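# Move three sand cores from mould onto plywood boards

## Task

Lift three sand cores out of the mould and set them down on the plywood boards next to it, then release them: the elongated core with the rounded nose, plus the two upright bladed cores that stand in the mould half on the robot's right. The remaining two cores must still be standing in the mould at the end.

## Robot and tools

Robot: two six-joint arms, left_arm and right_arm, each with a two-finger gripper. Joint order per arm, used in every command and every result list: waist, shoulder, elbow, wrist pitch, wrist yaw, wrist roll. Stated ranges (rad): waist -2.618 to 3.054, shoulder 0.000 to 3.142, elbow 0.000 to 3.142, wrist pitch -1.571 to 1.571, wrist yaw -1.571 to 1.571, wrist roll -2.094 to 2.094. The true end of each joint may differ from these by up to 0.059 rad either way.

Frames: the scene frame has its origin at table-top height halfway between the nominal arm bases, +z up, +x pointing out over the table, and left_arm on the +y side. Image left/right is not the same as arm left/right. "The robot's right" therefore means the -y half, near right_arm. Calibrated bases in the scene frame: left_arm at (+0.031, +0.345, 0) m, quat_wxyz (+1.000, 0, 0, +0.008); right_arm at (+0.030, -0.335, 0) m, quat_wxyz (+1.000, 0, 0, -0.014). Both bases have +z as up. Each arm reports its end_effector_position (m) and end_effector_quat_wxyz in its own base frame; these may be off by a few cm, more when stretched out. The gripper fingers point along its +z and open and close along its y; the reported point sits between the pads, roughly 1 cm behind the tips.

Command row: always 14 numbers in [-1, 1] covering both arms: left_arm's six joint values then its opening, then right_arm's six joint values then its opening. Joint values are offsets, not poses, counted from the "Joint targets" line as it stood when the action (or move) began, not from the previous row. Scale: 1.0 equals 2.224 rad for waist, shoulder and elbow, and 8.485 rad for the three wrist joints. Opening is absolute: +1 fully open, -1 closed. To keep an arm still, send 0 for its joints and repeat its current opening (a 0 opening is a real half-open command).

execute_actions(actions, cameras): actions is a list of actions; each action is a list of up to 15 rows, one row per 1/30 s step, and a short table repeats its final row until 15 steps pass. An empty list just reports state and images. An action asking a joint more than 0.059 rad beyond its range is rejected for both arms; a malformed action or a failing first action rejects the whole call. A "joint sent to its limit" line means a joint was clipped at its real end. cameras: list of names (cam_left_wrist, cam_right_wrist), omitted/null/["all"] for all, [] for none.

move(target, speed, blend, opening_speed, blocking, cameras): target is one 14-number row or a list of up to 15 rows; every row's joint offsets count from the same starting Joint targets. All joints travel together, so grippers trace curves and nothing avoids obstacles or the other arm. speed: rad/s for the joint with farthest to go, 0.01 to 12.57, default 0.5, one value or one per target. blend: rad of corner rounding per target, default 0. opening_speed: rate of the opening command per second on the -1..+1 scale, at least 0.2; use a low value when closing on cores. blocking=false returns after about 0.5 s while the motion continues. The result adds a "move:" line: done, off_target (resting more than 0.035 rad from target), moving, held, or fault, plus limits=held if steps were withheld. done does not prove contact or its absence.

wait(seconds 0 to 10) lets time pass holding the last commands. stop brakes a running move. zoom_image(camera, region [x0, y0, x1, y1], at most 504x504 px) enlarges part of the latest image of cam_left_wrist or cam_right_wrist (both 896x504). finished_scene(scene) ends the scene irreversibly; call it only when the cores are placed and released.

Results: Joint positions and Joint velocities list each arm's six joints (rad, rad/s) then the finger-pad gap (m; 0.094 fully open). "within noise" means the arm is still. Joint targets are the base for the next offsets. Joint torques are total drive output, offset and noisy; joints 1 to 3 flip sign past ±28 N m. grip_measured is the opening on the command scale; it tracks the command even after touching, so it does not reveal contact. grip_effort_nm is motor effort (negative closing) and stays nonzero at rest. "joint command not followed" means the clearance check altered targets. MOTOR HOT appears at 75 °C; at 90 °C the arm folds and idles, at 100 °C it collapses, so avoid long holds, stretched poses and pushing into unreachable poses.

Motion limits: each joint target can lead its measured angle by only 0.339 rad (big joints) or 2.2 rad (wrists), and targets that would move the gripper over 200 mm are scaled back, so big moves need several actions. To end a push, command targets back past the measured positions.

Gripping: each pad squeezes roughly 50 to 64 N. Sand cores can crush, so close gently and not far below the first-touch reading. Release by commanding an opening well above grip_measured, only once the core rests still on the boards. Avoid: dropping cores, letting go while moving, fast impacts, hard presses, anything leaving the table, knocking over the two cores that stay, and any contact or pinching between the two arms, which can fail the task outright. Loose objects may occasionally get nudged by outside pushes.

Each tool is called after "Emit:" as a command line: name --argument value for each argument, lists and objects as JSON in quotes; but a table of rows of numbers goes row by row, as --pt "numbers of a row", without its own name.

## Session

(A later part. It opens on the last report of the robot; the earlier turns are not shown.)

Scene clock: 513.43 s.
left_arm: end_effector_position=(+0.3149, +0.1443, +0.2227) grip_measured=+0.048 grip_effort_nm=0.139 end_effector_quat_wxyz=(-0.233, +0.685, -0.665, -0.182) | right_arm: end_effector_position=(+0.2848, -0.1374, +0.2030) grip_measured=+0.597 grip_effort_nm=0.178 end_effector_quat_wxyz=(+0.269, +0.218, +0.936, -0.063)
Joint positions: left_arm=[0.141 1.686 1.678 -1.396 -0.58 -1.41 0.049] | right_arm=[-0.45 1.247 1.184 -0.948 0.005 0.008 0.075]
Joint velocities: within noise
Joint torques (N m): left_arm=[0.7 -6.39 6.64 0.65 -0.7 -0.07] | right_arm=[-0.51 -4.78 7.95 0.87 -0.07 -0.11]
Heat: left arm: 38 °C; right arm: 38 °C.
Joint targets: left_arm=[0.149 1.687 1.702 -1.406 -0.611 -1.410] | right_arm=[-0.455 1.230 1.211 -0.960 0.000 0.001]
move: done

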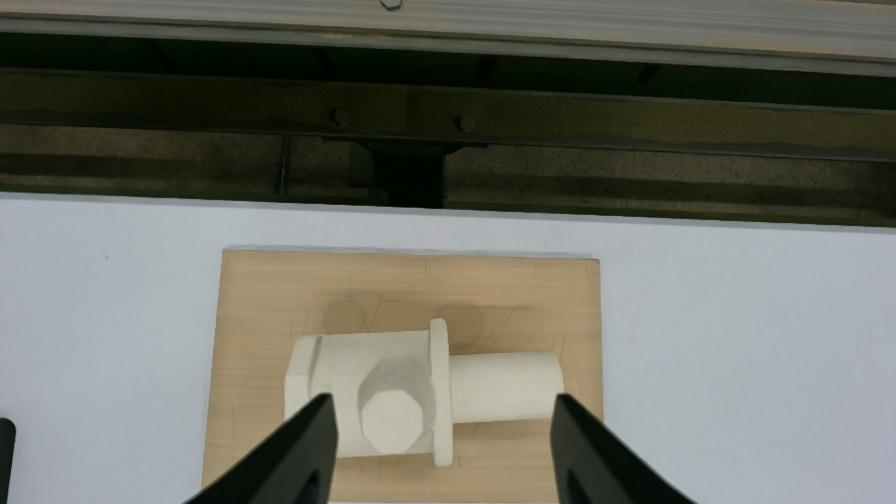

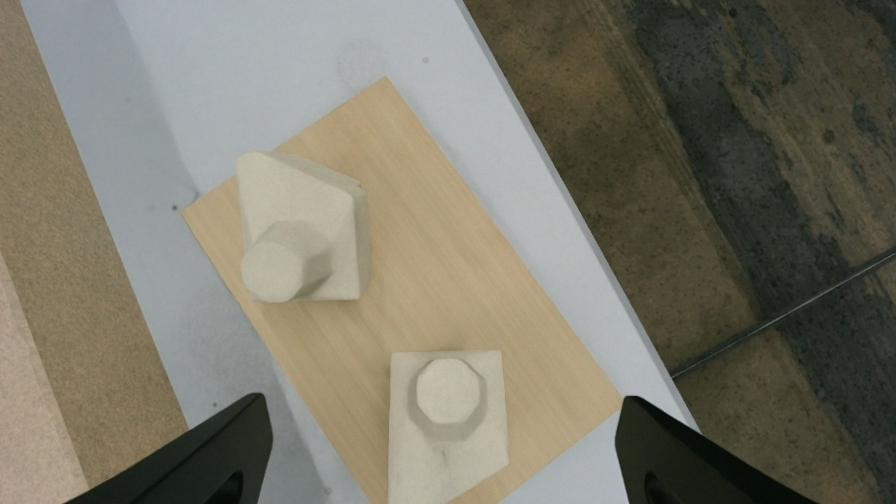

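Emit:
finished_scene --scene 1

The scene is finished: the task was done.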